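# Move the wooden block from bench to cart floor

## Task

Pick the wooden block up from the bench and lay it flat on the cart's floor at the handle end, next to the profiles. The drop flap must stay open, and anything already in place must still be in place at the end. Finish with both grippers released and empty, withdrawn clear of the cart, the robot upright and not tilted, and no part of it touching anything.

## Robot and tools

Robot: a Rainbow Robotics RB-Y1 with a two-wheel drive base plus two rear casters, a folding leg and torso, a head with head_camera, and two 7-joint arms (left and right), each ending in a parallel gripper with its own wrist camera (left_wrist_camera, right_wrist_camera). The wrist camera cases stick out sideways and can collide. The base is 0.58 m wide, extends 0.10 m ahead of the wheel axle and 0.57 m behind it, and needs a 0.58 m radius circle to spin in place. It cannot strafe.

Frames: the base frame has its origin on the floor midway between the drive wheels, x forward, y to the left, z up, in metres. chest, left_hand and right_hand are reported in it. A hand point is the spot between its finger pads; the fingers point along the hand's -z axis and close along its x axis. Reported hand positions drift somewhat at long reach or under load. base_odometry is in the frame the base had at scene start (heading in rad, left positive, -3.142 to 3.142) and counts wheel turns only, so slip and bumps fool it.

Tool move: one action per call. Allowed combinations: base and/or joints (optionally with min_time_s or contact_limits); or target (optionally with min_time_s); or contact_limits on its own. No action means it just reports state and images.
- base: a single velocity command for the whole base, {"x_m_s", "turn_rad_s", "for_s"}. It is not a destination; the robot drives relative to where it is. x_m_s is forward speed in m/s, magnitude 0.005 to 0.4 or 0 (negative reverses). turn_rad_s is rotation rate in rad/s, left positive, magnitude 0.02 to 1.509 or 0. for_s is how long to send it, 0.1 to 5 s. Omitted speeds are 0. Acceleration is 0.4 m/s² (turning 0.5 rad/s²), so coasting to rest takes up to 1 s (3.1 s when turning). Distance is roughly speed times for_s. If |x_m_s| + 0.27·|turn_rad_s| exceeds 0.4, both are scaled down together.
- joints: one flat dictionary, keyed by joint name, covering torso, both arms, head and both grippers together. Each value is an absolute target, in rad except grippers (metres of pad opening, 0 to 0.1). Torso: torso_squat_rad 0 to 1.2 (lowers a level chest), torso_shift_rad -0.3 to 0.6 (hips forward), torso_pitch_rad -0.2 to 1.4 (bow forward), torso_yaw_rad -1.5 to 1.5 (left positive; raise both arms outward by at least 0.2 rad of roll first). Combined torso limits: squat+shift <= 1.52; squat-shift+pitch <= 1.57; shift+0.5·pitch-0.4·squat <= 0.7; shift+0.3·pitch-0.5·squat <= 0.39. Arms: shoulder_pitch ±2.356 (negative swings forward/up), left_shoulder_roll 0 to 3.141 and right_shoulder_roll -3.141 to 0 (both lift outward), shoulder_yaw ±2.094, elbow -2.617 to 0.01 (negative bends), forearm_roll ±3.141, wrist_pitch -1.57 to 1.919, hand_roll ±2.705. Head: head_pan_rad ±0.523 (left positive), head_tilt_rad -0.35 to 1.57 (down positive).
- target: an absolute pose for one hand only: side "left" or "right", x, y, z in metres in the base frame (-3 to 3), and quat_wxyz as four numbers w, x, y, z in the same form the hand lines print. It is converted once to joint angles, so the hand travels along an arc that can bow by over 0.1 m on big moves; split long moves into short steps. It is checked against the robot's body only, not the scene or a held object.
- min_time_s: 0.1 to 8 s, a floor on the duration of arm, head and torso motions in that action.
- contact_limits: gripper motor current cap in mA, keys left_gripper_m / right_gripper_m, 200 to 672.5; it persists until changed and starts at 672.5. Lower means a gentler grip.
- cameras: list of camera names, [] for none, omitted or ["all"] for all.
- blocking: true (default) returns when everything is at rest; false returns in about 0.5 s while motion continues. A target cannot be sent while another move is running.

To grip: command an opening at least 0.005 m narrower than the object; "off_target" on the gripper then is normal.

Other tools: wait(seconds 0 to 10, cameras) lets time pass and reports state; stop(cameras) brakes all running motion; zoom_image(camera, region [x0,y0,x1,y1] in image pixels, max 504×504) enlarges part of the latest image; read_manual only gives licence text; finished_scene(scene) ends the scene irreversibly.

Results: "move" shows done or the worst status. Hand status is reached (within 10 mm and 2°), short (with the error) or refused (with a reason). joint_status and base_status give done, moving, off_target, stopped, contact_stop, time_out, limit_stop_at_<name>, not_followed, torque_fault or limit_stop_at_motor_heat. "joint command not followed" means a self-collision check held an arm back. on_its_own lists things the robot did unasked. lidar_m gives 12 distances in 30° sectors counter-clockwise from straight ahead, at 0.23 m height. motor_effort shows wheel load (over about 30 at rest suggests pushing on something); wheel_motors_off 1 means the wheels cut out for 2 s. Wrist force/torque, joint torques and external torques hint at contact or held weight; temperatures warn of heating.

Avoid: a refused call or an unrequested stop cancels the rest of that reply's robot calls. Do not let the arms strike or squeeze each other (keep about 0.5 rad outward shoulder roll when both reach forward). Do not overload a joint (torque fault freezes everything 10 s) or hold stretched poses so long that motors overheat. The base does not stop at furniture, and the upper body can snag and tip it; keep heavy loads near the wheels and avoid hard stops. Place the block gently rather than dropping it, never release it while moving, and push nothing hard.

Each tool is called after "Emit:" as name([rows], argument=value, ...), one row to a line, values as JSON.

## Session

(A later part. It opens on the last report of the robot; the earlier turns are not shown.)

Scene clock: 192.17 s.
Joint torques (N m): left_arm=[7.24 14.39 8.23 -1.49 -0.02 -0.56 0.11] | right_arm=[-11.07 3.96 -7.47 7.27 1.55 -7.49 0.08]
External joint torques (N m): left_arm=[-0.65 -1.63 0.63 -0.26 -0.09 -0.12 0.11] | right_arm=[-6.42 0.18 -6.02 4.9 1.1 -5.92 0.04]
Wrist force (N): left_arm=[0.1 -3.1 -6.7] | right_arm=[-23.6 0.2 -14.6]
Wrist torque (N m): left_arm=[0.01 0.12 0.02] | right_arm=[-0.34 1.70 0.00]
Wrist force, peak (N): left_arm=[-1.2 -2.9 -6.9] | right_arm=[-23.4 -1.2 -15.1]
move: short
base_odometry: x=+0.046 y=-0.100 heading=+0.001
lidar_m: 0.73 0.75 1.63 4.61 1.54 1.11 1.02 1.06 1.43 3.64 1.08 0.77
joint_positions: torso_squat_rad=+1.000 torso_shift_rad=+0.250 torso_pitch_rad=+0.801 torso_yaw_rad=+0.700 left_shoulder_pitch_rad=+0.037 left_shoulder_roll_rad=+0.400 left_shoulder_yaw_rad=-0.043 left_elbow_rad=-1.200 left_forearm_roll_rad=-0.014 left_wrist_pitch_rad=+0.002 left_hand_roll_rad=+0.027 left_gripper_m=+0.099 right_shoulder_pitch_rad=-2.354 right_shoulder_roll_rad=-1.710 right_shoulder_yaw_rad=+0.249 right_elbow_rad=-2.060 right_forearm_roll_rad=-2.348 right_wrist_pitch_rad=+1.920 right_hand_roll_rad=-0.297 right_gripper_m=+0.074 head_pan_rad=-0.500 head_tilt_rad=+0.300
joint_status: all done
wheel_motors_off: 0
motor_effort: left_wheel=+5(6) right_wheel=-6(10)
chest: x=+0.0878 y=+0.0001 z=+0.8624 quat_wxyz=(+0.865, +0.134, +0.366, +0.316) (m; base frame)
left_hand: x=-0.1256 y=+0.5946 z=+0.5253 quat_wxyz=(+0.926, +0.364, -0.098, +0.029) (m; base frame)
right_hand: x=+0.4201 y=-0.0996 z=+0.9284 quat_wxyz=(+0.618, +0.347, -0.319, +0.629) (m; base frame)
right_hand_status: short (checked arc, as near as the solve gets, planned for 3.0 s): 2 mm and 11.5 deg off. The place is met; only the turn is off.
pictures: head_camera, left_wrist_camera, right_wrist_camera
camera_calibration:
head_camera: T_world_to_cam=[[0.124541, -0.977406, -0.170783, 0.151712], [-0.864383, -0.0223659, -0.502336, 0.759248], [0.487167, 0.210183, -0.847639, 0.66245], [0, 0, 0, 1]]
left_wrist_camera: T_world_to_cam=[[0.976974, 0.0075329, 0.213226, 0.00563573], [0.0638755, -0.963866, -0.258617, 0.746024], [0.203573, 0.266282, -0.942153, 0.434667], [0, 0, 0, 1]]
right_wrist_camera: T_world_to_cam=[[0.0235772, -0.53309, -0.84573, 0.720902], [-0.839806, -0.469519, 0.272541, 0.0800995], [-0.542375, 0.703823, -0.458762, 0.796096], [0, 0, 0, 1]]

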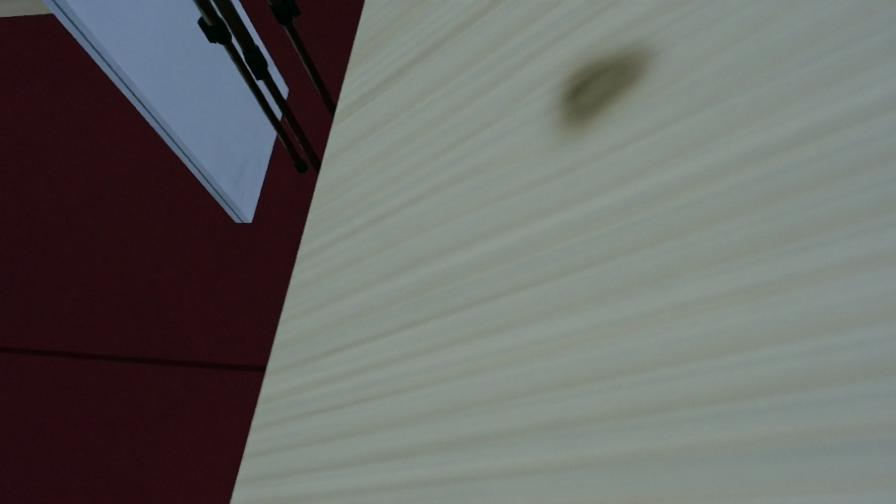

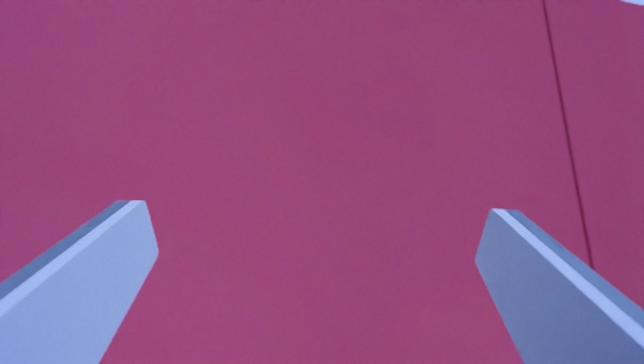

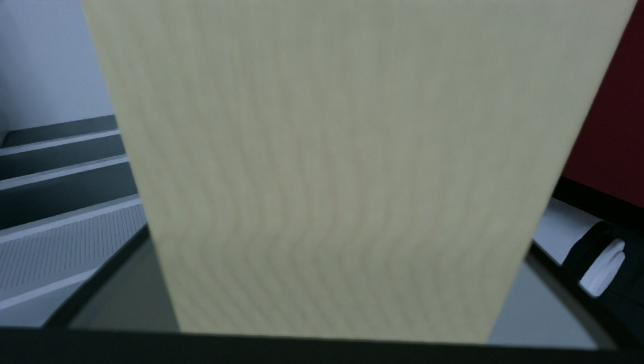

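Emit:
move(joints={"torso_squat_rad":0.5,"torso_shift_rad":0.153,"head_tilt_rad":0.3}, min_time_s=3, cameras=[])

Emit:
move(target={"side":"right","x":0.42,"y":-0.1,"z":0.93,"quat_wxyz":[0.6533,0.2706,-0.2706,0.6533]}, min_time_s=3, cameras=["head_camera"])

Scene clock: 199.00 s.
Wrist force, peak (N): left_arm=[-0.4 -3.6 -6.6] | right_arm=[-24.2 0.3 -15.2]
move: done
joint_status: all done
wheel_motors_off: 0
motor_effort: left_wheel=+4(6) right_wheel=-5(8)
pictures: none

Scene clock: 202.33 s.
Joint torques (N m): left_arm=[7.17 13.94 8.52 -1.49 0.11 -0.59 -0.06] | right_arm=[-0.22 1.11 -8.83 2.94 -3.42 -5.4 0]
External joint torques (N m): left_arm=[-0.72 -2.08 0.91 -0.26 0.03 -0.15 -0.06] | right_arm=[-3.21 0.15 -2.27 1.96 -2.91 -4.22 -0.04]
Wrist force (N): left_arm=[-0.7 -2.8 -6.0] | right_arm=[-19.6 0.6 -19.5]
Wrist torque (N m): left_arm=[-0.04 0.04 0.11] | right_arm=[-0.25 1.40 -0.02]
Wrist force, peak (N): left_arm=[0.0 -3.2 -7.0] | right_arm=[-20.2 0.6 -19.9]
move: done
base_odometry: x=+0.046 y=-0.100 heading=+0.001
lidar_m: 0.72 0.76 1.62 4.61 1.54 1.11 1.02 1.06 1.42 3.62 1.07 0.75
joint_positions: torso_squat_rad=+0.500 torso_shift_rad=+0.153 torso_pitch_rad=+0.801 torso_yaw_rad=+0.700 left_shoulder_pitch_rad=+0.037 left_shoulder_roll_rad=+0.400 left_shoulder_yaw_rad=-0.043 left_elbow_rad=-1.200 left_forearm_roll_rad=-0.014 left_wrist_pitch_rad=+0.002 left_hand_roll_rad=+0.027 left_gripper_m=+0.099 right_shoulder_pitch_rad=-2.294 right_shoulder_roll_rad=-2.709 right_shoulder_yaw_rad=+1.220 right_elbow_rad=-2.605 right_forearm_roll_rad=-2.137 right_wrist_pitch_rad=+1.268 right_hand_roll_rad=+0.591 right_gripper_m=+0.074 head_pan_rad=-0.500 head_tilt_rad=+0.300
joint_status: all done
wheel_motors_off: 0
motor_effort: left_wheel=+4(5) right_wheel=-6(9)
chest: x=+0.0880 y=+0.0001 z=+1.1030 quat_wxyz=(+0.865, +0.134, +0.366, +0.316) (m; base frame)
left_hand: x=-0.1255 y=+0.5946 z=+0.7660 quat_wxyz=(+0.926, +0.364, -0.098, +0.028) (m; base frame)
right_hand: x=+0.4200 y=-0.0999 z=+0.9299 quat_wxyz=(+0.656, +0.267, -0.268, +0.653) (m; base frame)
right_hand_status: reached (checked arc, planned for 3.0 s): 0 mm and 0.6 deg off.
pictures: head_camera
camera_calibration:
head_camera: T_world_to_cam=[[0.124518, -0.977401, -0.170829, 0.192862], [-0.86444, -0.0223467, -0.502239, 0.880151], [0.487071, 0.210209, -0.847687, 0.866387], [0, 0, 0, 1]]

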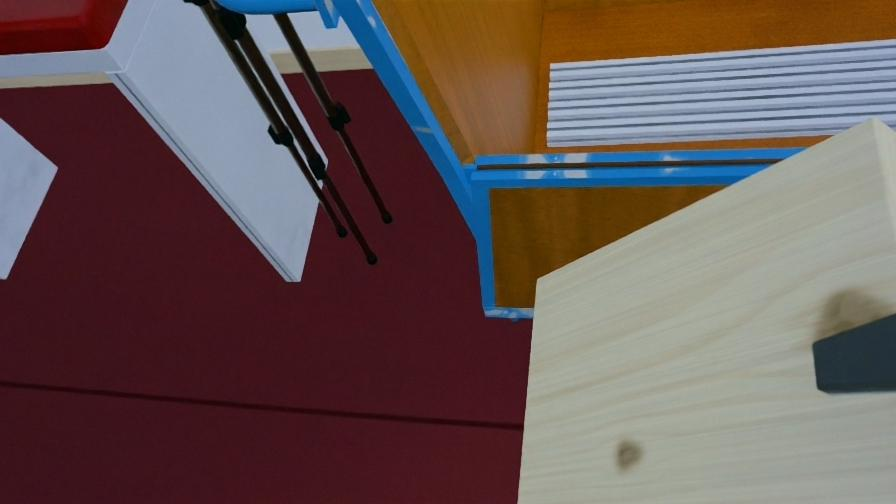

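Emit:
move(target={"side":"right","x":0.42,"y":-0.13,"z":0.92,"quat_wxyz":[0.6533,0.2706,-0.2706,0.6533]}, min_time_s=1, cameras=[])

Emit:
move(base={"x_m_s":0.2,"for_s":2.0}, cameras=["head_camera"])

Scene clock: 206.13 s.
Wrist force, peak (N): left_arm=[0.2 -3.0 -6.7] | right_arm=[-20.6 1.9 -19.0]
move: done
joint_status: all done
wheel_motors_off: 0
motor_effort: left_wheel=+4(5) right_wheel=-6(8)
right_hand_status: reached (checked arc, planned for 1.0 s): 1 mm and 0.2 deg off.
pictures: none

Scene clock: 209.00 s.
Joint torques (N m): left_arm=[7.51 14.27 8.65 -1.39 -0.03 -0.68 0.03] | right_arm=[-0.95 1.72 -8.77 1.98 -4.55 -4.52 0.03]
External joint torques (N m): left_arm=[-0.38 -1.75 1.04 -0.15 -0.1 -0.23 0.03] | right_arm=[-5.37 0.66 -1.92 1.67 -3.82 -3.49 -0.01]
Wrist force (N): left_arm=[-0.8 -2.8 -5.8] | right_arm=[-19.6 0.8 -19.3]
Wrist torque (N m): left_arm=[-0.06 0.07 0.05] | right_arm=[-0.25 1.30 -0.03]
Wrist force, peak (N): left_arm=[0.2 -2.8 -6.8] | right_arm=[-20.7 0.3 -19.2]
move: done
base_odometry: x=+0.446 y=-0.100 heading=+0.001
lidar_m: 0.32 0.34 0.80 3.94 2.14 1.53 1.42 1.47 1.96 4.97 0.49 0.34
base_status: done (sent for 2 of 2 s)
joint_positions: torso_squat_rad=+0.500 torso_shift_rad=+0.153 torso_pitch_rad=+0.801 torso_yaw_rad=+0.700 left_shoulder_pitch_rad=+0.037 left_shoulder_roll_rad=+0.400 left_shoulder_yaw_rad=-0.043 left_elbow_rad=-1.200 left_forearm_roll_rad=-0.014 left_wrist_pitch_rad=+0.002 left_hand_roll_rad=+0.027 left_gripper_m=+0.099 right_shoulder_pitch_rad=-2.326 right_shoulder_roll_rad=-2.825 right_shoulder_yaw_rad=+1.273 right_elbow_rad=-2.543 right_forearm_roll_rad=-2.172 right_wrist_pitch_rad=+1.340 right_hand_roll_rad=+0.768 right_gripper_m=+0.074 head_pan_rad=-0.500 head_tilt_rad=+0.300
wheel_motors_off: 0
motor_effort: left_wheel=+4(25) right_wheel=-4(49)
chest: x=+0.0880 y=+0.0001 z=+1.1030 quat_wxyz=(+0.865, +0.134, +0.366, +0.316) (m; base frame)
left_hand: x=-0.1254 y=+0.5947 z=+0.7661 quat_wxyz=(+0.926, +0.364, -0.098, +0.028) (m; base frame)
right_hand: x=+0.4197 y=-0.1302 z=+0.9194 quat_wxyz=(+0.654, +0.270, -0.269, +0.654) (m; base frame)
pictures: head_camera
camera_calibration:
head_camera: T_world_to_cam=[[0.124512, -0.977384, -0.170934, 0.192929], [-0.864447, -0.0222899, -0.50223, 0.880161], [0.487061, 0.210296, -0.847672, 0.866376], [0, 0, 0, 1]]

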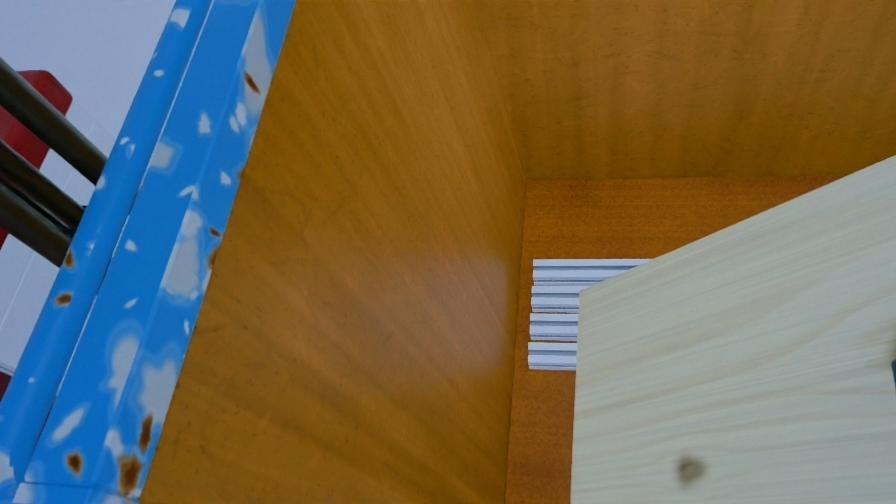

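Emit:
move(base={"x_m_s":0.1,"for_s":0.9}, cameras=["head_camera","right_wrist_camera"])

Scene clock: 212.73 s.
Joint torques (N m): left_arm=[7.21 14.35 8.41 -1.03 0.02 -0.69 -0.02] | right_arm=[-0.81 2.19 -8.99 1.74 -4.6 -4.54 0.12]
External joint torques (N m): left_arm=[-0.68 -1.67 0.8 0.2 -0.05 -0.25 -0.02] | right_arm=[-5.23 1.13 -2.13 1.43 -3.87 -3.5 0.09]
Wrist force (N): left_arm=[-0.8 -1.9 -5.9] | right_arm=[-19.8 1.3 -19.2]
Wrist torque (N m): left_arm=[-0.16 0.08 0.09] | right_arm=[-0.29 1.31 0.00]
Wrist force, peak (N): left_arm=[-0.5 -3.3 -7.4] | right_arm=[-20.1 0.1 -20.1]
move: done
base_odometry: x=+0.536 y=-0.100 heading=+0.001
lidar_m: 0.22 0.25 0.67 1.51 2.28 1.62 1.51 1.56 2.09 4.61 0.34 0.25
base_status: done (sent for 0.9 of 0.9 s)
joint_positions: torso_squat_rad=+0.500 torso_shift_rad=+0.153 torso_pitch_rad=+0.801 torso_yaw_rad=+0.700 left_shoulder_pitch_rad=+0.037 left_shoulder_roll_rad=+0.400 left_shoulder_yaw_rad=-0.043 left_elbow_rad=-1.200 left_forearm_roll_rad=-0.014 left_wrist_pitch_rad=+0.002 left_hand_roll_rad=+0.027 left_gripper_m=+0.099 right_shoulder_pitch_rad=-2.326 right_shoulder_roll_rad=-2.825 right_shoulder_yaw_rad=+1.273 right_elbow_rad=-2.543 right_forearm_roll_rad=-2.172 right_wrist_pitch_rad=+1.340 right_hand_roll_rad=+0.768 right_gripper_m=+0.074 head_pan_rad=-0.500 head_tilt_rad=+0.300
wheel_motors_off: 0
motor_effort: left_wheel=+2(27) right_wheel=-3(22)
chest: x=+0.0880 y=+0.0001 z=+1.1030 quat_wxyz=(+0.865, +0.134, +0.366, +0.316) (m; base frame)
left_hand: x=-0.1254 y=+0.5947 z=+0.7661 quat_wxyz=(+0.926, +0.364, -0.098, +0.028) (m; base frame)
right_hand: x=+0.4197 y=-0.1302 z=+0.9194 quat_wxyz=(+0.654, +0.270, -0.269, +0.654) (m; base frame)
pictures: head_camera, right_wrist_camera
camera_calibration:
head_camera: T_world_to_cam=[[0.124503, -0.977381, -0.170952, 0.192938], [-0.864466, -0.0222814, -0.502197, 0.880142], [0.487029, 0.210307, -0.847687, 0.866379], [0, 0, 0, 1]]
right_wrist_camera: T_world_to_cam=[[0.0284375, -0.689681, -0.723554, 0.562285], [-0.8607, -0.384987, 0.333136, 0.0319014], [-0.508317, 0.61329, -0.604557, 0.921199], [0, 0, 0, 1]]

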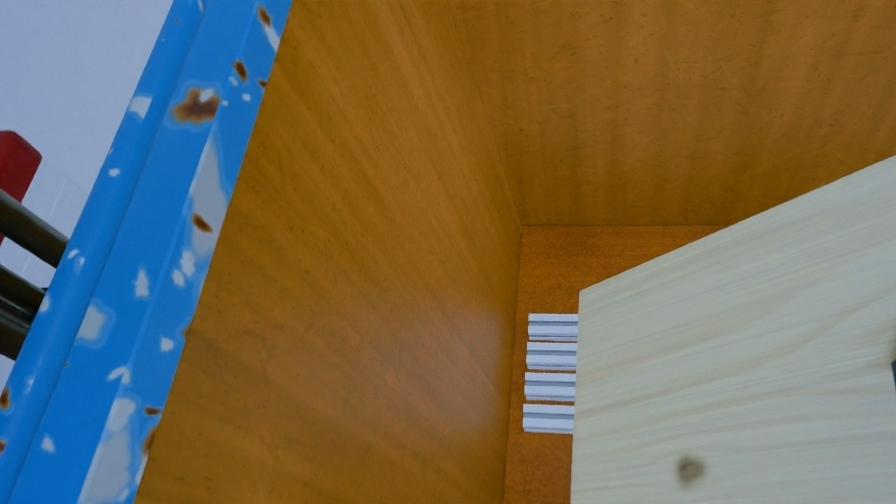

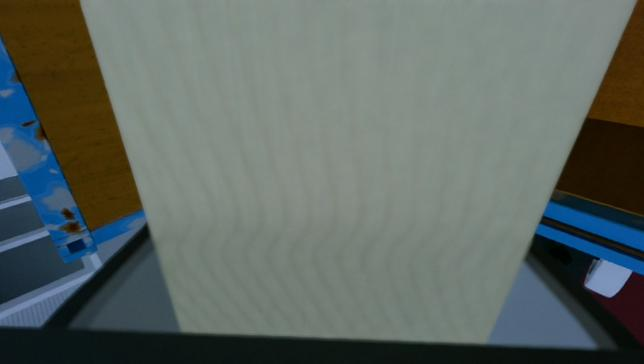

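Emit:
move(target={"side":"right","x":0.422,"y":-0.12,"z":0.80,"quat_wxyz":[0.6533,0.2706,-0.2706,0.6533]}, min_time_s=2, cameras=["head_camera","right_wrist_camera"])

Emit:
move(target={"side":"right","x":0.422,"y":-0.11,"z":0.70,"quat_wxyz":[0.6533,0.2706,-0.2706,0.6533]}, min_time_s=2, cameras=["head_camera","right_wrist_camera"])

Scene clock: 217.10 s.
Wrist force, peak (N): left_arm=[-0.7 -2.7 -6.8] | right_arm=[-21.0 0.7 -19.6]
move: done
joint_status: all done
wheel_motors_off: 0
motor_effort: left_wheel=+2(3) right_wheel=-2(4)
right_hand_status: reached (checked arc, planned for 2.0 s): 1 mm and 0.2 deg off.
pictures: head_camera, right_wrist_camera
camera_calibration:
head_camera: T_world_to_cam=[[0.124504, -0.977381, -0.170951, 0.192938], [-0.864464, -0.0222816, -0.502201, 0.880144], [0.487033, 0.210307, -0.847685, 0.866379], [0, 0, 0, 1]]
right_wrist_camera: T_world_to_cam=[[0.0281851, -0.689743, -0.723505, 0.48212], [-0.860782, -0.38472, 0.333235, 0.0772383], [-0.508193, 0.613388, -0.604562, 0.843872], [0, 0, 0, 1]]

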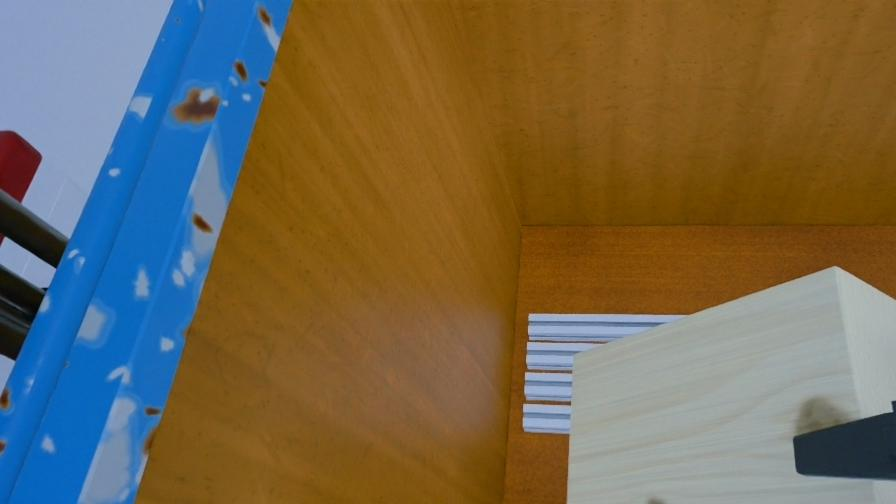

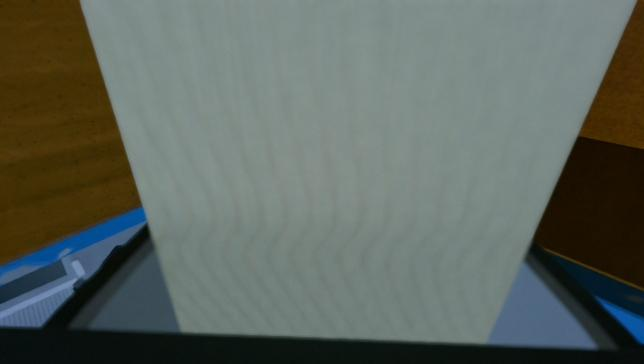

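Scene clock: 219.43 s.
Joint torques (N m): left_arm=[7.08 13.84 8.9 -1.25 0.05 -0.64 -0.01] | right_arm=[0.28 -1.59 -6.91 -11.51 -2.66 -0.3 0.11]
External joint torques (N m): left_arm=[-0.81 -2.18 1.3 -0.02 -0.02 -0.2 -0.01] | right_arm=[-1.32 3.07 -0.88 -7.22 -2.36 0.17 0.08]
Wrist force (N): left_arm=[-0.1 -2.2 -6.1] | right_arm=[-18.3 -2.3 -17.7]
Wrist torque (N m): left_arm=[-0.11 0.15 0.09] | right_arm=[-1.05 1.21 -0.01]
Wrist force, peak (N): left_arm=[-0.3 -3.5 -6.8] | right_arm=[-20.7 1.5 -18.9]
move: done
base_odometry: x=+0.536 y=-0.100 heading=+0.001
lidar_m: 0.24 0.24 0.67 1.49 2.28 1.61 1.51 1.55 2.10 4.60 0.35 0.24
joint_positions: torso_squat_rad=+0.500 torso_shift_rad=+0.153 torso_pitch_rad=+0.801 torso_yaw_rad=+0.700 left_shoulder_pitch_rad=+0.037 left_shoulder_roll_rad=+0.400 left_shoulder_yaw_rad=-0.043 left_elbow_rad=-1.200 left_forearm_roll_rad=-0.014 left_wrist_pitch_rad=+0.002 left_hand_roll_rad=+0.027 left_gripper_m=+0.099 right_shoulder_pitch_rad=-1.849 right_shoulder_roll_rad=-2.506 right_shoulder_yaw_rad=+2.094 right_elbow_rad=-2.272 right_forearm_roll_rad=-1.873 right_wrist_pitch_rad=+0.364 right_hand_roll_rad=+1.272 right_gripper_m=+0.074 head_pan_rad=-0.500 head_tilt_rad=+0.300
joint_status: all done
wheel_motors_off: 0
motor_effort: left_wheel=+2(3) right_wheel=-2(4)
chest: x=+0.0880 y=+0.0001 z=+1.1030 quat_wxyz=(+0.865, +0.134, +0.366, +0.316) (m; base frame)
left_hand: x=-0.1254 y=+0.5947 z=+0.7661 quat_wxyz=(+0.926, +0.364, -0.098, +0.028) (m; base frame)
right_hand: x=+0.4229 y=-0.1113 z=+0.6993 quat_wxyz=(+0.657, +0.263, -0.266, +0.654) (m; base frame)
right_hand_status: reached (checked arc, planned for 2.0 s): 2 mm and 1.1 deg off.
pictures: head_camera, right_wrist_camera
camera_calibration:
head_camera: T_world_to_cam=[[0.124504, -0.977381, -0.170951, 0.192938], [-0.864463, -0.0222815, -0.502203, 0.880145], [0.487034, 0.210307, -0.847684, 0.866378], [0, 0, 0, 1]]
right_wrist_camera: T_world_to_cam=[[0.0262194, -0.701146, -0.712535, 0.407899], [-0.864007, -0.374401, 0.336623, 0.115451], [-0.502796, 0.60681, -0.615612, 0.782825], [0, 0, 0, 1]]

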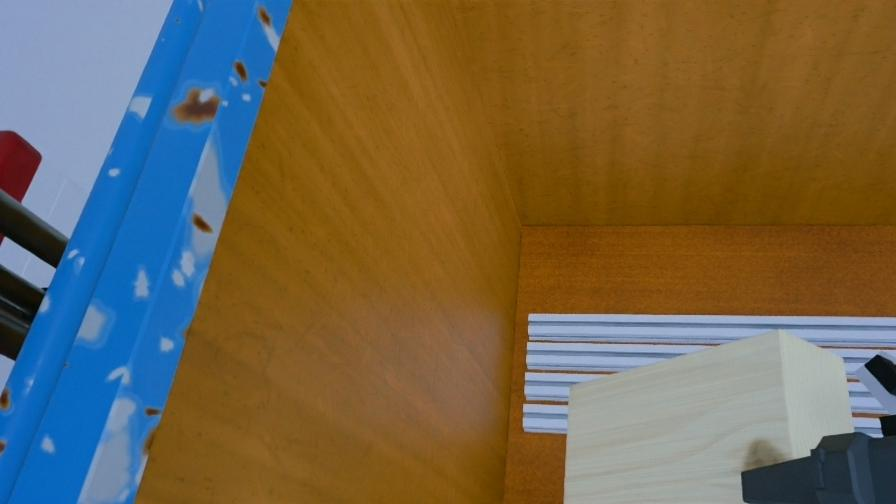

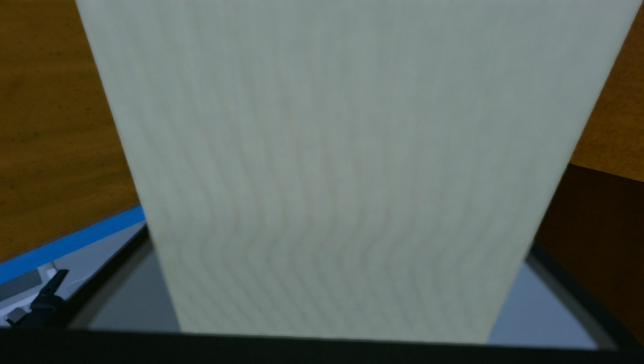

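Emit:
move(joints={"torso_squat_rad":0.9,"torso_shift_rad":0.217,"head_tilt_rad":0.5}, min_time_s=4)

Scene clock: 225.27 s.
Joint torques (N m): left_arm=[7.34 14.38 8.41 -1.19 0.04 -0.65 -0.04] | right_arm=[6.23 -1.82 0.3 -14.88 -2.48 5.19 0.16]
External joint torques (N m): left_arm=[-0.54 -1.64 0.81 0.05 -0.03 -0.21 -0.04] | right_arm=[4.66 2.82 6.37 -10.6 -2.18 5.67 0.13]
Wrist force (N): left_arm=[-0.2 -2.4 -6.3] | right_arm=[-9.6 -29.5 -9.9]
Wrist torque (N m): left_arm=[-0.13 0.15 0.05] | right_arm=[0.15 1.47 -0.01]
Wrist force, peak (N): left_arm=[-0.1 -3.4 -6.8] | right_arm=[-10.0 -30.7 -9.6]
move: done
base_odometry: x=+0.536 y=-0.100 heading=+0.001
lidar_m: 0.22 0.24 0.70 1.50 2.29 1.64 1.51 1.56 2.09 4.61 0.35 0.25
joint_positions: torso_squat_rad=+0.900 torso_shift_rad=+0.217 torso_pitch_rad=+0.800 torso_yaw_rad=+0.700 left_shoulder_pitch_rad=+0.037 left_shoulder_roll_rad=+0.400 left_shoulder_yaw_rad=-0.043 left_elbow_rad=-1.200 left_forearm_roll_rad=-0.014 left_wrist_pitch_rad=+0.002 left_hand_roll_rad=+0.027 left_gripper_m=+0.099 right_shoulder_pitch_rad=-1.850 right_shoulder_roll_rad=-2.506 right_shoulder_yaw_rad=+2.092 right_elbow_rad=-2.271 right_forearm_roll_rad=-1.873 right_wrist_pitch_rad=+0.362 right_hand_roll_rad=+1.272 right_gripper_m=+0.074 head_pan_rad=-0.500 head_tilt_rad=+0.500
joint_status: all done
wheel_motors_off: 0
motor_effort: left_wheel=-1(3) right_wheel=-9(11)
chest: x=+0.0878 y=+0.0001 z=+0.9210 quat_wxyz=(+0.865, +0.134, +0.366, +0.316) (m; base frame)
left_hand: x=-0.1254 y=+0.5946 z=+0.5839 quat_wxyz=(+0.926, +0.364, -0.098, +0.029) (m; base frame)
right_hand: x=+0.4246 y=-0.1110 z=+0.5180 quat_wxyz=(+0.657, +0.262, -0.268, +0.654) (m; base frame)
pictures: head_camera, left_wrist_camera, right_wrist_camera
camera_calibration:
head_camera: T_world_to_cam=[[0.119391, -0.978591, -0.167646, 0.159706], [-0.94418, -0.0596917, -0.323976, 0.621597], [0.307033, 0.196968, -0.931093, 0.843727], [0, 0, 0, 1]]
left_wrist_camera: T_world_to_cam=[[0.976833, 0.00738171, 0.213878, -0.00737374], [0.0639383, -0.963824, -0.258757, 0.761274], [0.20423, 0.266437, -0.941967, 0.489681], [0, 0, 0, 1]]
right_wrist_camera: T_world_to_cam=[[0.0284909, -0.700439, -0.713143, 0.278289], [-0.866207, -0.373357, 0.3321, 0.181413], [-0.498873, 0.608268, -0.617362, 0.671324], [0, 0, 0, 1]]

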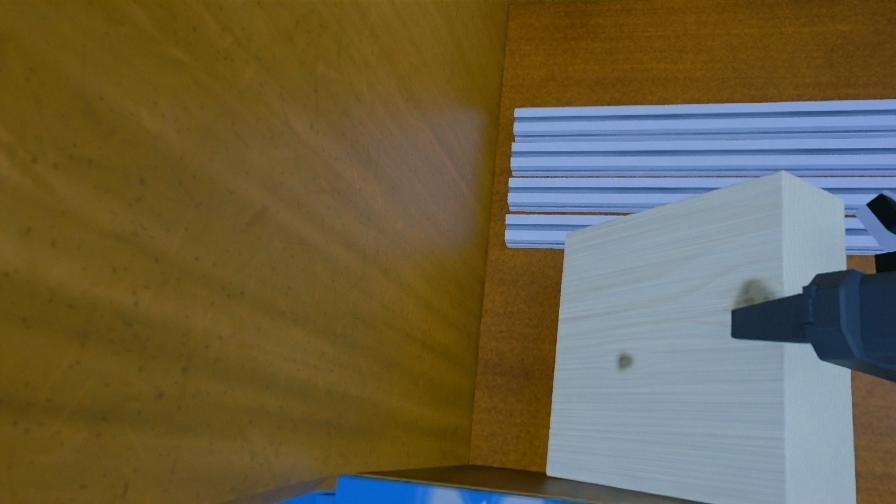

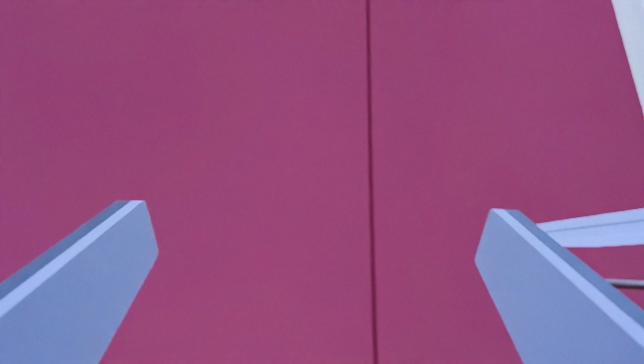

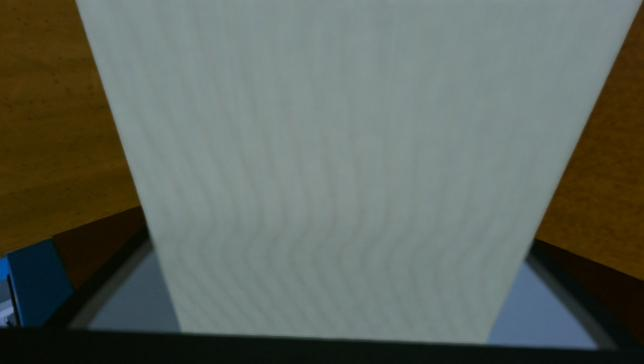

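Emit:
move(target={"side":"right","x":0.44,"y":-0.11,"z":0.54,"quat_wxyz":[0.6533,0.2706,-0.2706,0.6533]}, min_time_s=1.5, cameras=["head_camera"])

Emit:
zoom_image(camera="head_camera", region=[392, 0, 896, 504])

Scene clock: 228.63 s.
Joint torques (N m): left_arm=[7.31 14.07 8.2 -1.25 -0.01 -0.63 -0.06] | right_arm=[-4.7 -5.37 -12.44 -9.59 -3.18 -1.71 0.16]
External joint torques (N m): left_arm=[-0.58 -1.94 0.59 -0.02 -0.08 -0.19 -0.06] | right_arm=[-6.13 -0.93 -5.7 -5.7 -2.75 -1.25 0.12]
Wrist force (N): left_arm=[-0.7 -2.6 -6.2] | right_arm=[-19.4 1.2 -18.8]
Wrist torque (N m): left_arm=[-0.10 0.10 0.11] | right_arm=[-0.18 1.41 -0.05]
Wrist force, peak (N): left_arm=[0.3 -3.9 -6.5] | right_arm=[-24.5 -21.5 -27.3]
move: done
base_odometry: x=+0.536 y=-0.100 heading=+0.001
lidar_m: 0.23 0.25 0.67 1.50 2.26 1.64 1.51 1.55 2.09 4.60 0.35 0.25
joint_positions: torso_squat_rad=+0.900 torso_shift_rad=+0.217 torso_pitch_rad=+0.801 torso_yaw_rad=+0.700 left_shoulder_pitch_rad=+0.037 left_shoulder_roll_rad=+0.400 left_shoulder_yaw_rad=-0.043 left_elbow_rad=-1.200 left_forearm_roll_rad=-0.014 left_wrist_pitch_rad=+0.002 left_hand_roll_rad=+0.027 left_gripper_m=+0.099 right_shoulder_pitch_rad=-1.870 right_shoulder_roll_rad=-2.535 right_shoulder_yaw_rad=+1.995 right_elbow_rad=-2.271 right_forearm_roll_rad=-1.938 right_wrist_pitch_rad=+0.472 right_hand_roll_rad=+1.274 right_gripper_m=+0.074 head_pan_rad=-0.500 head_tilt_rad=+0.500
joint_status: all done
wheel_motors_off: 0
motor_effort: left_wheel=-1(2) right_wheel=-6(10)
chest: x=+0.0880 y=+0.0001 z=+0.9208 quat_wxyz=(+0.865, +0.134, +0.366, +0.316) (m; base frame)
left_hand: x=-0.1254 y=+0.5946 z=+0.5839 quat_wxyz=(+0.926, +0.364, -0.098, +0.029) (m; base frame)
right_hand: x=+0.4394 y=-0.1107 z=+0.5387 quat_wxyz=(+0.654, +0.270, -0.269, +0.653) (m; base frame)
right_hand_status: reached (checked arc, planned for 1.5 s): 2 mm and 0.2 deg off.
pictures: head_camera
camera_calibration:
head_camera: T_world_to_cam=[[0.119314, -0.978578, -0.167777, 0.159778], [-0.944388, -0.0597036, -0.323369, 0.621197], [0.306425, 0.197029, -0.931281, 0.843744], [0, 0, 0, 1]]

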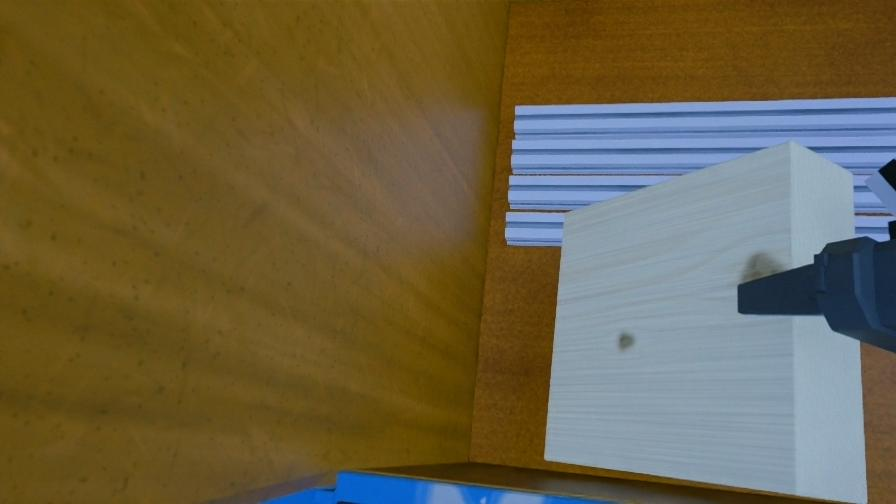

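Scaled by 1.000.

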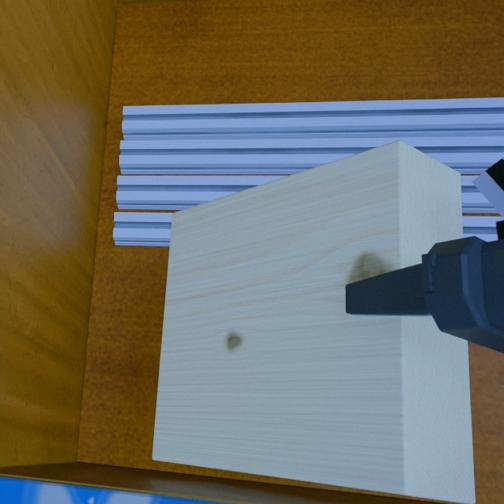

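Emit:
move(target={"side":"right","x":0.437,"y":-0.08,"z":0.53,"quat_wxyz":[0.6533,0.2706,-0.2706,0.6533]}, min_time_s=1, cameras=[])

Emit:
move(joints={"torso_squat_rad":1.0,"torso_shift_rad":0.252}, min_time_s=2, cameras=["head_camera"])

Scene clock: 237.43 s.
Wrist force, peak (N): left_arm=[-0.9 -3.1 -7.0] | right_arm=[-20.0 1.7 -19.6]
move: done
joint_status: all done
wheel_motors_off: 0
motor_effort: left_wheel=+1(1) right_wheel=-4(7)
right_hand_status: reached (checked arc, planned for 1.0 s): 1 mm and 0.5 deg off.
pictures: none

Scene clock: 239.73 s.
Joint torques (N m): left_arm=[7.08 14.16 8.18 -1.33 0 -0.63 0] | right_arm=[-4.27 -1.94 -9.77 -11.35 -1.89 -3.05 -0.14]
External joint torques (N m): left_arm=[-0.81 -1.86 0.57 -0.1 -0.07 -0.18 0] | right_arm=[-4.09 2.77 -3.26 -7.02 -1.65 -2.36 -0.18]
Wrist force (N): left_arm=[-0.6 -2.1 -5.7] | right_arm=[-19.8 1.0 -19.2]
Wrist torque (N m): left_arm=[-0.09 0.08 0.08] | right_arm=[-0.15 1.43 -0.02]
Wrist force, peak (N): left_arm=[-0.5 -2.6 -7.0] | right_arm=[-20.4 1.6 -19.5]
move: done
base_odometry: x=+0.536 y=-0.100 heading=+0.001
lidar_m: 0.23 0.25 0.66 1.49 2.28 1.63 1.51 1.56 2.08 4.60 0.36 0.25
joint_positions: torso_squat_rad=+1.000 torso_shift_rad=+0.252 torso_pitch_rad=+0.801 torso_yaw_rad=+0.700 left_shoulder_pitch_rad=+0.037 left_shoulder_roll_rad=+0.400 left_shoulder_yaw_rad=-0.043 left_elbow_rad=-1.200 left_forearm_roll_rad=-0.014 left_wrist_pitch_rad=+0.002 left_hand_roll_rad=+0.027 left_gripper_m=+0.099 right_shoulder_pitch_rad=-1.822 right_shoulder_roll_rad=-2.414 right_shoulder_yaw_rad=+2.012 right_elbow_rad=-2.287 right_forearm_roll_rad=-1.792 right_wrist_pitch_rad=+0.347 right_hand_roll_rad=+1.093 right_gripper_m=+0.074 head_pan_rad=-0.500 head_tilt_rad=+0.500
joint_status: all done
wheel_motors_off: 0
motor_effort: left_wheel=+2(2) right_wheel=-3(6)
chest: x=+0.0886 y=+0.0001 z=+0.8622 quat_wxyz=(+0.865, +0.134, +0.366, +0.316) (m; base frame)
left_hand: x=-0.1248 y=+0.5946 z=+0.5253 quat_wxyz=(+0.926, +0.364, -0.098, +0.029) (m; base frame)
right_hand: x=+0.4373 y=-0.0807 z=+0.4711 quat_wxyz=(+0.652, +0.275, -0.272, +0.653) (m; base frame)
pictures: head_camera
camera_calibration:
head_camera: T_world_to_cam=[[0.119302, -0.978582, -0.167761, 0.149856], [-0.944367, -0.0596841, -0.323432, 0.602813], [0.306492, 0.197014, -0.931262, 0.788964], [0, 0, 0, 1]]

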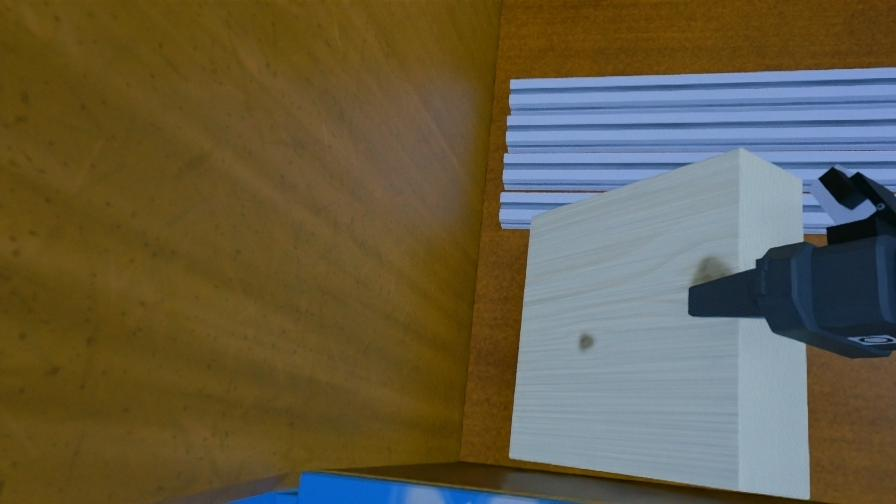

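Emit:
move(target={"side":"right","x":0.437,"y":-0.065,"z":0.44,"quat_wxyz":[0.6533,0.2706,-0.2706,0.6533]}, min_time_s=1.2, cameras=["head_camera"])

Emit:
move(target={"side":"right","x":0.437,"y":-0.065,"z":0.42,"quat_wxyz":[0.6533,0.2706,-0.2706,0.6533]}, min_time_s=1.2, cameras=["head_camera"])

Scene clock: 242.83 s.
Wrist force, peak (N): left_arm=[-0.5 -3.0 -6.8] | right_arm=[9.9 -2.4 56.3]
move: done
joint_status: all done
wheel_motors_off: 0
motor_effort: left_wheel=-2(4) right_wheel=-2(5)
right_hand_status: reached (checked arc, planned for 1.2 s): 3 mm and 0.7 deg off.
pictures: head_camera
camera_calibration:
head_camera: T_world_to_cam=[[0.119465, -0.978579, -0.167665, 0.149838], [-0.943856, -0.0595515, -0.324946, 0.603626], [0.308001, 0.197071, -0.930752, 0.788877], [0, 0, 0, 1]]

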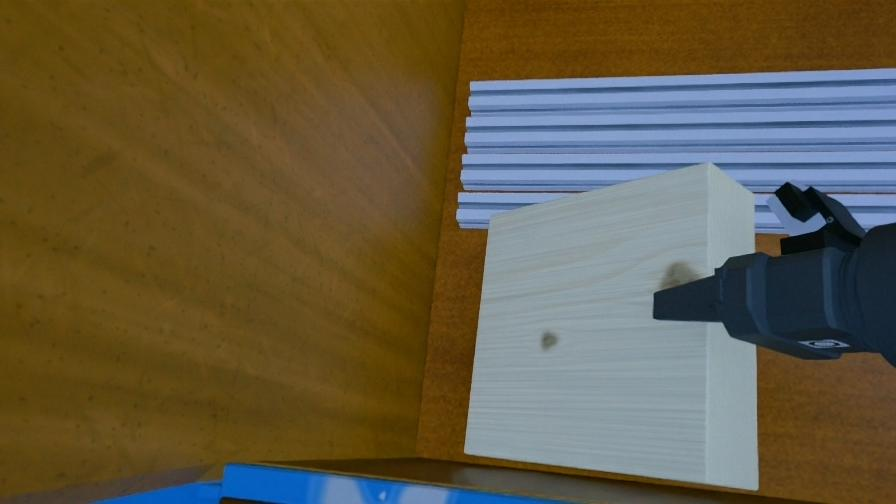

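Scene clock: 244.37 s.
Joint torques (N m): left_arm=[7.49 14 8.51 -1.24 0.04 -0.6 -0.09] | right_arm=[7.08 -3.24 2.16 2.1 0.63 3.99 0.66]
External joint torques (N m): left_arm=[-0.35 -2.01 0.9 0.01 -0.04 -0.15 -0.09] | right_arm=[9.5 2.48 8.05 6.5 0.61 4.76 0.62]
Wrist force (N): left_arm=[-1.0 -2.3 -6.5] | right_arm=[6.7 -3.1 16.8]
Wrist torque (N m): left_arm=[-0.07 0.09 0.08] | right_arm=[-0.17 -5.08 -0.49]
Wrist force, peak (N): left_arm=[-0.9 -3.3 -6.5] | right_arm=[9.6 2.7 41.5]
move: done
base_odometry: x=+0.536 y=-0.100 heading=+0.001
lidar_m: 0.24 0.24 0.35 1.50 2.28 1.62 1.52 1.56 2.09 4.62 0.35 0.25
joint_positions: torso_squat_rad=+1.000 torso_shift_rad=+0.252 torso_pitch_rad=+0.799 torso_yaw_rad=+0.700 left_shoulder_pitch_rad=+0.037 left_shoulder_roll_rad=+0.400 left_shoulder_yaw_rad=-0.043 left_elbow_rad=-1.200 left_forearm_roll_rad=-0.014 left_wrist_pitch_rad=+0.002 left_hand_roll_rad=+0.027 left_gripper_m=+0.099 right_shoulder_pitch_rad=-1.714 right_shoulder_roll_rad=-2.191 right_shoulder_yaw_rad=+2.092 right_elbow_rad=-2.153 right_forearm_roll_rad=-1.738 right_wrist_pitch_rad=+0.113 right_hand_roll_rad=+1.039 right_gripper_m=+0.082 head_pan_rad=-0.500 head_tilt_rad=+0.500
joint_status: all done
wheel_motors_off: 0
motor_effort: left_wheel=-2(4) right_wheel=-1(4)
chest: x=+0.0879 y=+0.0000 z=+0.8626 quat_wxyz=(+0.865, +0.133, +0.365, +0.316) (m; base frame)
left_hand: x=-0.1247 y=+0.5946 z=+0.5253 quat_wxyz=(+0.926, +0.364, -0.099, +0.029) (m; base frame)
right_hand: x=+0.4383 y=-0.0638 z=+0.4216 quat_wxyz=(+0.654, +0.268, -0.273, +0.653) (m; base frame)
right_hand_status: reached (checked arc, planned for 1.2 s): 2 mm and 0.3 deg off.
pictures: head_camera
camera_calibration:
head_camera: T_world_to_cam=[[0.119365, -0.978599, -0.167618, 0.149786], [-0.943811, -0.059438, -0.325098, 0.603703], [0.308177, 0.197005, -0.930707, 0.788882], [0, 0, 0, 1]]

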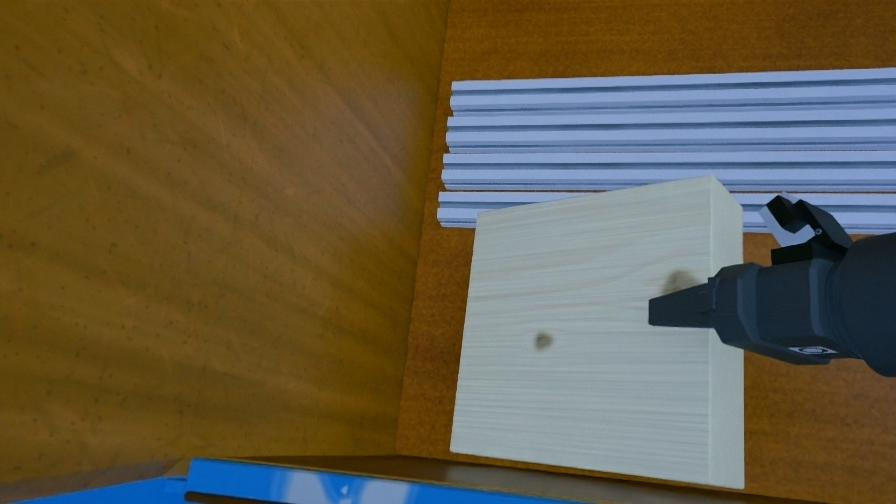

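Emit:
move(target={"side":"right","x":0.437,"y":-0.075,"z":0.447,"quat_wxyz":[0.6355,0.31,-0.31,0.6355]}, min_time_s=1.5, cameras=["head_camera","right_wrist_camera"])

Scene clock: 250.27 s.
Joint torques (N m): left_arm=[7.24 13.96 8.43 -1.2 0.01 -0.78 -0.01] | right_arm=[-5.99 -6.8 -7.93 -8.75 -1.36 2.47 -0.22]
External joint torques (N m): left_arm=[-0.64 -2.06 0.83 0.04 -0.06 -0.33 -0.01] | right_arm=[-5.08 -0.87 -2.18 -4.57 -1.08 1.84 -0.26]
Wrist force (N): left_arm=[0.0 -2.9 -6.1] | right_arm=[-16.5 2.1 -12.5]
Wrist torque (N m): left_arm=[-0.04 0.17 0.11] | right_arm=[-0.25 0.92 -0.13]
Wrist force, peak (N): left_arm=[-0.6 -3.2 -7.1] | right_arm=[-17.1 3.1 -14.4]
move: done
base_odometry: x=+0.536 y=-0.100 heading=+0.001
lidar_m: 0.24 0.25 0.33 1.51 2.27 1.62 1.51 1.55 2.08 4.61 0.35 0.25
joint_positions: torso_squat_rad=+1.000 torso_shift_rad=+0.252 torso_pitch_rad=+0.800 torso_yaw_rad=+0.700 left_shoulder_pitch_rad=+0.037 left_shoulder_roll_rad=+0.400 left_shoulder_yaw_rad=-0.043 left_elbow_rad=-1.200 left_forearm_roll_rad=-0.014 left_wrist_pitch_rad=+0.002 left_hand_roll_rad=+0.027 left_gripper_m=+0.099 right_shoulder_pitch_rad=-1.731 right_shoulder_roll_rad=-2.294 right_shoulder_yaw_rad=+2.095 right_elbow_rad=-2.140 right_forearm_roll_rad=-2.706 right_wrist_pitch_rad=+0.227 right_hand_roll_rad=+2.038 right_gripper_m=+0.074 head_pan_rad=-0.500 head_tilt_rad=+0.500
joint_status: all done
wheel_motors_off: 0
on_its_own: right_gripper_m moved -0.007 toward your old target +0.050
motor_effort: left_wheel=+1(3) right_wheel=-2(5)
chest: x=+0.0884 y=+0.0000 z=+0.8622 quat_wxyz=(+0.865, +0.134, +0.366, +0.316) (m; base frame)
left_hand: x=-0.1248 y=+0.5946 z=+0.5253 quat_wxyz=(+0.926, +0.364, -0.098, +0.029) (m; base frame)
right_hand: x=+0.4369 y=-0.0754 z=+0.4457 quat_wxyz=(+0.637, +0.308, -0.304, +0.638) (m; base frame)
right_hand_status: reached (checked arc, planned for 1.5 s): 1 mm and 0.8 deg off.
pictures: head_camera, right_wrist_camera
camera_calibration:
head_camera: T_world_to_cam=[[0.119309, -0.978574, -0.167806, 0.149878], [-0.944259, -0.059607, -0.323761, 0.602967], [0.306822, 0.19708, -0.931139, 0.788924], [0, 0, 0, 1]]
right_wrist_camera: T_world_to_cam=[[0.026698, -0.604766, -0.795956, 0.296204], [-0.858548, -0.421722, 0.291626, 0.240391], [-0.512037, 0.67558, -0.53048, 0.58329], [0, 0, 0, 1]]

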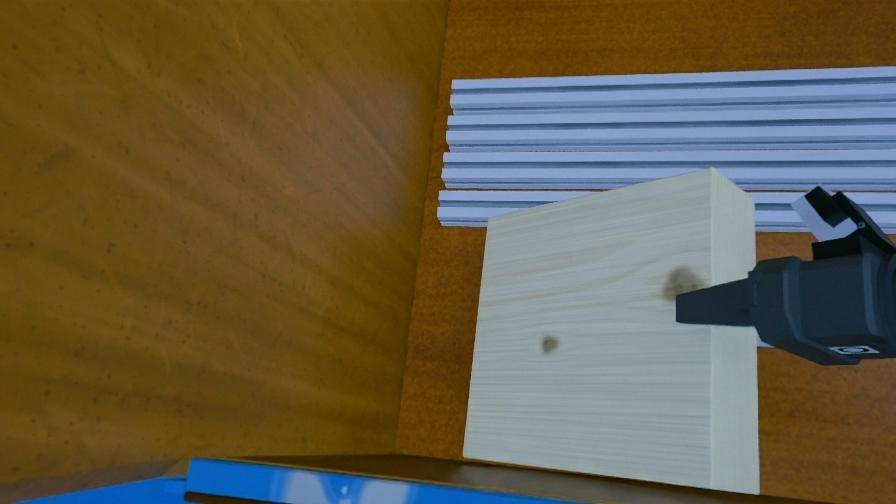

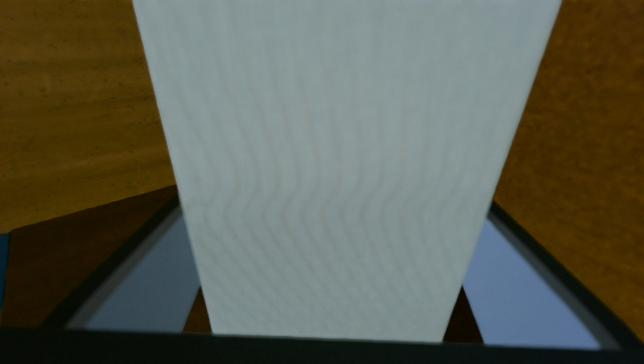

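Emit:
move(target={"side":"right","x":0.437,"y":-0.107,"z":0.416,"quat_wxyz":[0.5964,0.3799,-0.3799,0.5964]}, min_time_s=2.5, cameras=["head_camera","right_wrist_camera"])

Scene clock: 258.37 s.
Joint torques (N m): left_arm=[7.34 14.13 8.34 -1.15 -0.05 -0.73 -0.01] | right_arm=[-2.34 -3.77 -5.64 -8.58 -1.08 5.71 0.5]
External joint torques (N m): left_arm=[-0.54 -1.89 0.74 0.09 -0.13 -0.28 0] | right_arm=[-0.78 4.47 -0.57 -5.93 -0.61 4.42 0.46]
Wrist force (N): left_arm=[0.1 -3.1 -6.0] | right_arm=[-17.6 -4.1 -5.7]
Wrist torque (N m): left_arm=[-0.02 0.22 0.06] | right_arm=[-0.60 0.87 -0.61]
Wrist force, peak (N): left_arm=[-0.8 -3.5 -6.6] | right_arm=[7.2 -33.2 6.7]
move: short
base_odometry: x=+0.536 y=-0.100 heading=+0.001
lidar_m: 0.23 0.25 0.34 1.51 2.27 1.62 1.50 1.57 2.10 4.61 0.35 0.25
joint_positions: torso_squat_rad=+1.000 torso_shift_rad=+0.252 torso_pitch_rad=+0.800 torso_yaw_rad=+0.700 left_shoulder_pitch_rad=+0.037 left_shoulder_roll_rad=+0.400 left_shoulder_yaw_rad=-0.043 left_elbow_rad=-1.200 left_forearm_roll_rad=-0.014 left_wrist_pitch_rad=+0.002 left_hand_roll_rad=+0.027 left_gripper_m=+0.099 right_shoulder_pitch_rad=-1.606 right_shoulder_roll_rad=-2.175 right_shoulder_yaw_rad=+2.094 right_elbow_rad=-1.838 right_forearm_roll_rad=-3.141 right_wrist_pitch_rad=+0.554 right_hand_roll_rad=+2.494 right_gripper_m=+0.076 head_pan_rad=-0.500 head_tilt_rad=+0.500
joint_status: all done
wheel_motors_off: 0
motor_effort: left_wheel=+0(5) right_wheel=-5(10)
chest: x=+0.0884 y=+0.0000 z=+0.8623 quat_wxyz=(+0.865, +0.134, +0.366, +0.316) (m; base frame)
left_hand: x=-0.1248 y=+0.5946 z=+0.5253 quat_wxyz=(+0.926, +0.364, -0.098, +0.029) (m; base frame)
right_hand: x=+0.4378 y=-0.1080 z=+0.4159 quat_wxyz=(+0.601, +0.365, -0.289, +0.650) (m; base frame)
right_hand_status: short (checked arc, as near as the solve gets, planned for 2.5 s): 1 mm and 12.2 deg off. The place is met; only the turn is off.
pictures: head_camera, right_wrist_camera
camera_calibration:
head_camera: T_world_to_cam=[[0.119298, -0.978587, -0.167739, 0.149834], [-0.944223, -0.0595942, -0.323869, 0.603033], [0.306938, 0.19702, -0.931114, 0.788929], [0, 0, 0, 1]]
right_wrist_camera: T_world_to_cam=[[0.0361725, -0.544768, -0.837806, 0.272547], [-0.788805, -0.530298, 0.31076, 0.185893], [-0.613579, 0.649624, -0.448898, 0.597705], [0, 0, 0, 1]]

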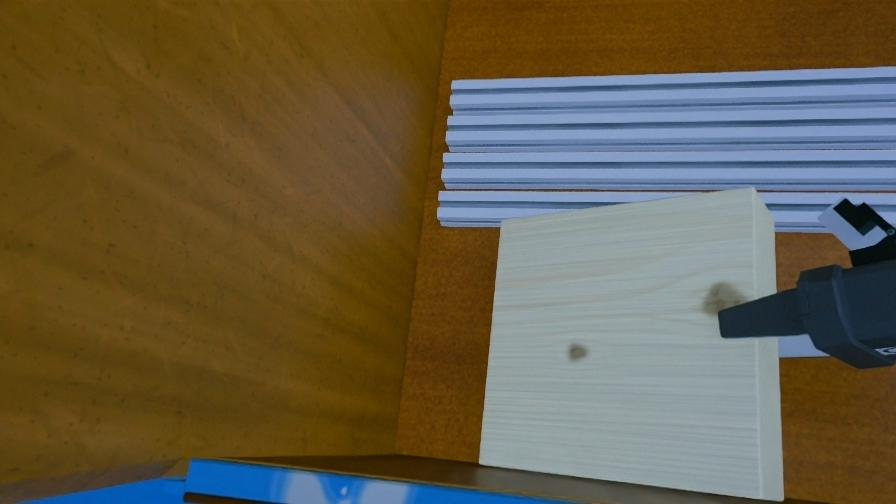

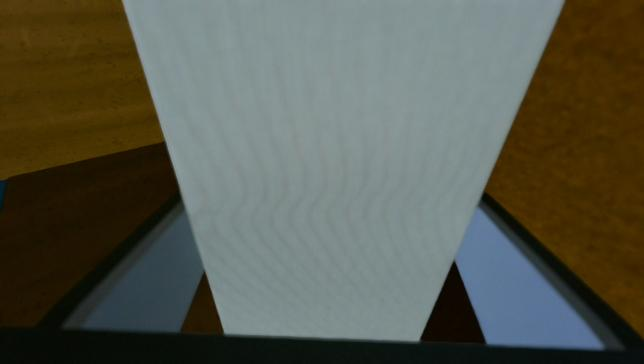

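Emit:
move(joints={"right_gripper_m":0.084}, cameras=["head_camera","right_wrist_camera"])

Scene clock: 264.30 s.
Joint torques (N m): left_arm=[6.97 14.17 8.38 -1.1 0.14 -0.72 -0.12] | right_arm=[-2.4 -5.5 -6.09 -6.27 -1.15 3.38 0.24]
External joint torques (N m): left_arm=[-0.9 -1.85 0.77 0.14 0.07 -0.28 -0.12] | right_arm=[-0.83 2.74 -1.03 -3.61 -0.69 2.08 0.19]
Wrist force (N): left_arm=[-0.2 -2.5 -5.8] | right_arm=[-13.1 0.2 -5.1]
Wrist torque (N m): left_arm=[-0.07 0.13 0.06] | right_arm=[-0.35 -0.17 -0.06]
Wrist force, peak (N): left_arm=[0.1 -3.3 -7.2] | right_arm=[-18.1 -3.7 -6.5]
move: done
base_odometry: x=+0.536 y=-0.100 heading=+0.001
lidar_m: 0.23 0.24 0.34 1.50 2.27 1.62 1.51 1.57 2.08 4.59 0.36 0.25
joint_positions: torso_squat_rad=+1.000 torso_shift_rad=+0.252 torso_pitch_rad=+0.800 torso_yaw_rad=+0.700 left_shoulder_pitch_rad=+0.037 left_shoulder_roll_rad=+0.400 left_shoulder_yaw_rad=-0.043 left_elbow_rad=-1.200 left_forearm_roll_rad=-0.014 left_wrist_pitch_rad=+0.002 left_hand_roll_rad=+0.027 left_gripper_m=+0.099 right_shoulder_pitch_rad=-1.606 right_shoulder_roll_rad=-2.174 right_shoulder_yaw_rad=+2.094 right_elbow_rad=-1.838 right_forearm_roll_rad=-3.141 right_wrist_pitch_rad=+0.555 right_hand_roll_rad=+2.494 right_gripper_m=+0.084 head_pan_rad=-0.500 head_tilt_rad=+0.500
joint_status: all done
wheel_motors_off: 0
motor_effort: left_wheel=+1(2) right_wheel=-2(6)
chest: x=+0.0884 y=+0.0000 z=+0.8623 quat_wxyz=(+0.865, +0.134, +0.366, +0.316) (m; base frame)
left_hand: x=-0.1248 y=+0.5946 z=+0.5253 quat_wxyz=(+0.926, +0.364, -0.098, +0.029) (m; base frame)
right_hand: x=+0.4375 y=-0.1076 z=+0.4161 quat_wxyz=(+0.600, +0.366, -0.289, +0.650) (m; base frame)
pictures: head_camera, right_wrist_camera
camera_calibration:
head_camera: T_world_to_cam=[[0.119283, -0.978591, -0.167725, 0.149823], [-0.944225, -0.0595852, -0.323865, 0.603031], [0.306937, 0.197001, -0.931118, 0.788931], [0, 0, 0, 1]]
right_wrist_camera: T_world_to_cam=[[0.0362288, -0.543797, -0.838435, 0.273274], [-0.788142, -0.531381, 0.310591, 0.185442], [-0.614427, 0.649553, -0.44784, 0.597281], [0, 0, 0, 1]]

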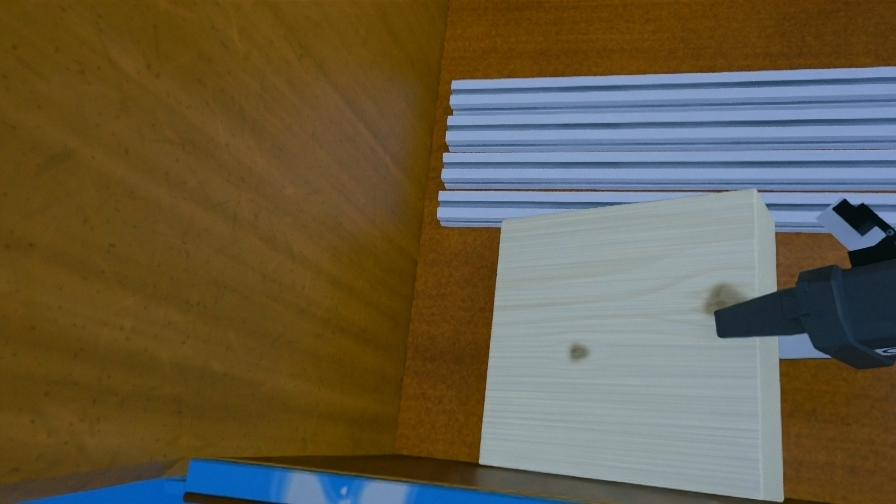

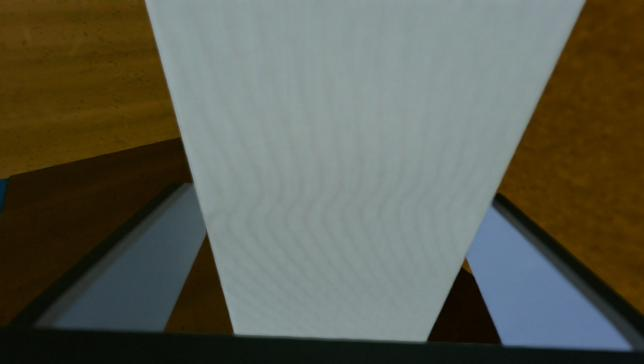

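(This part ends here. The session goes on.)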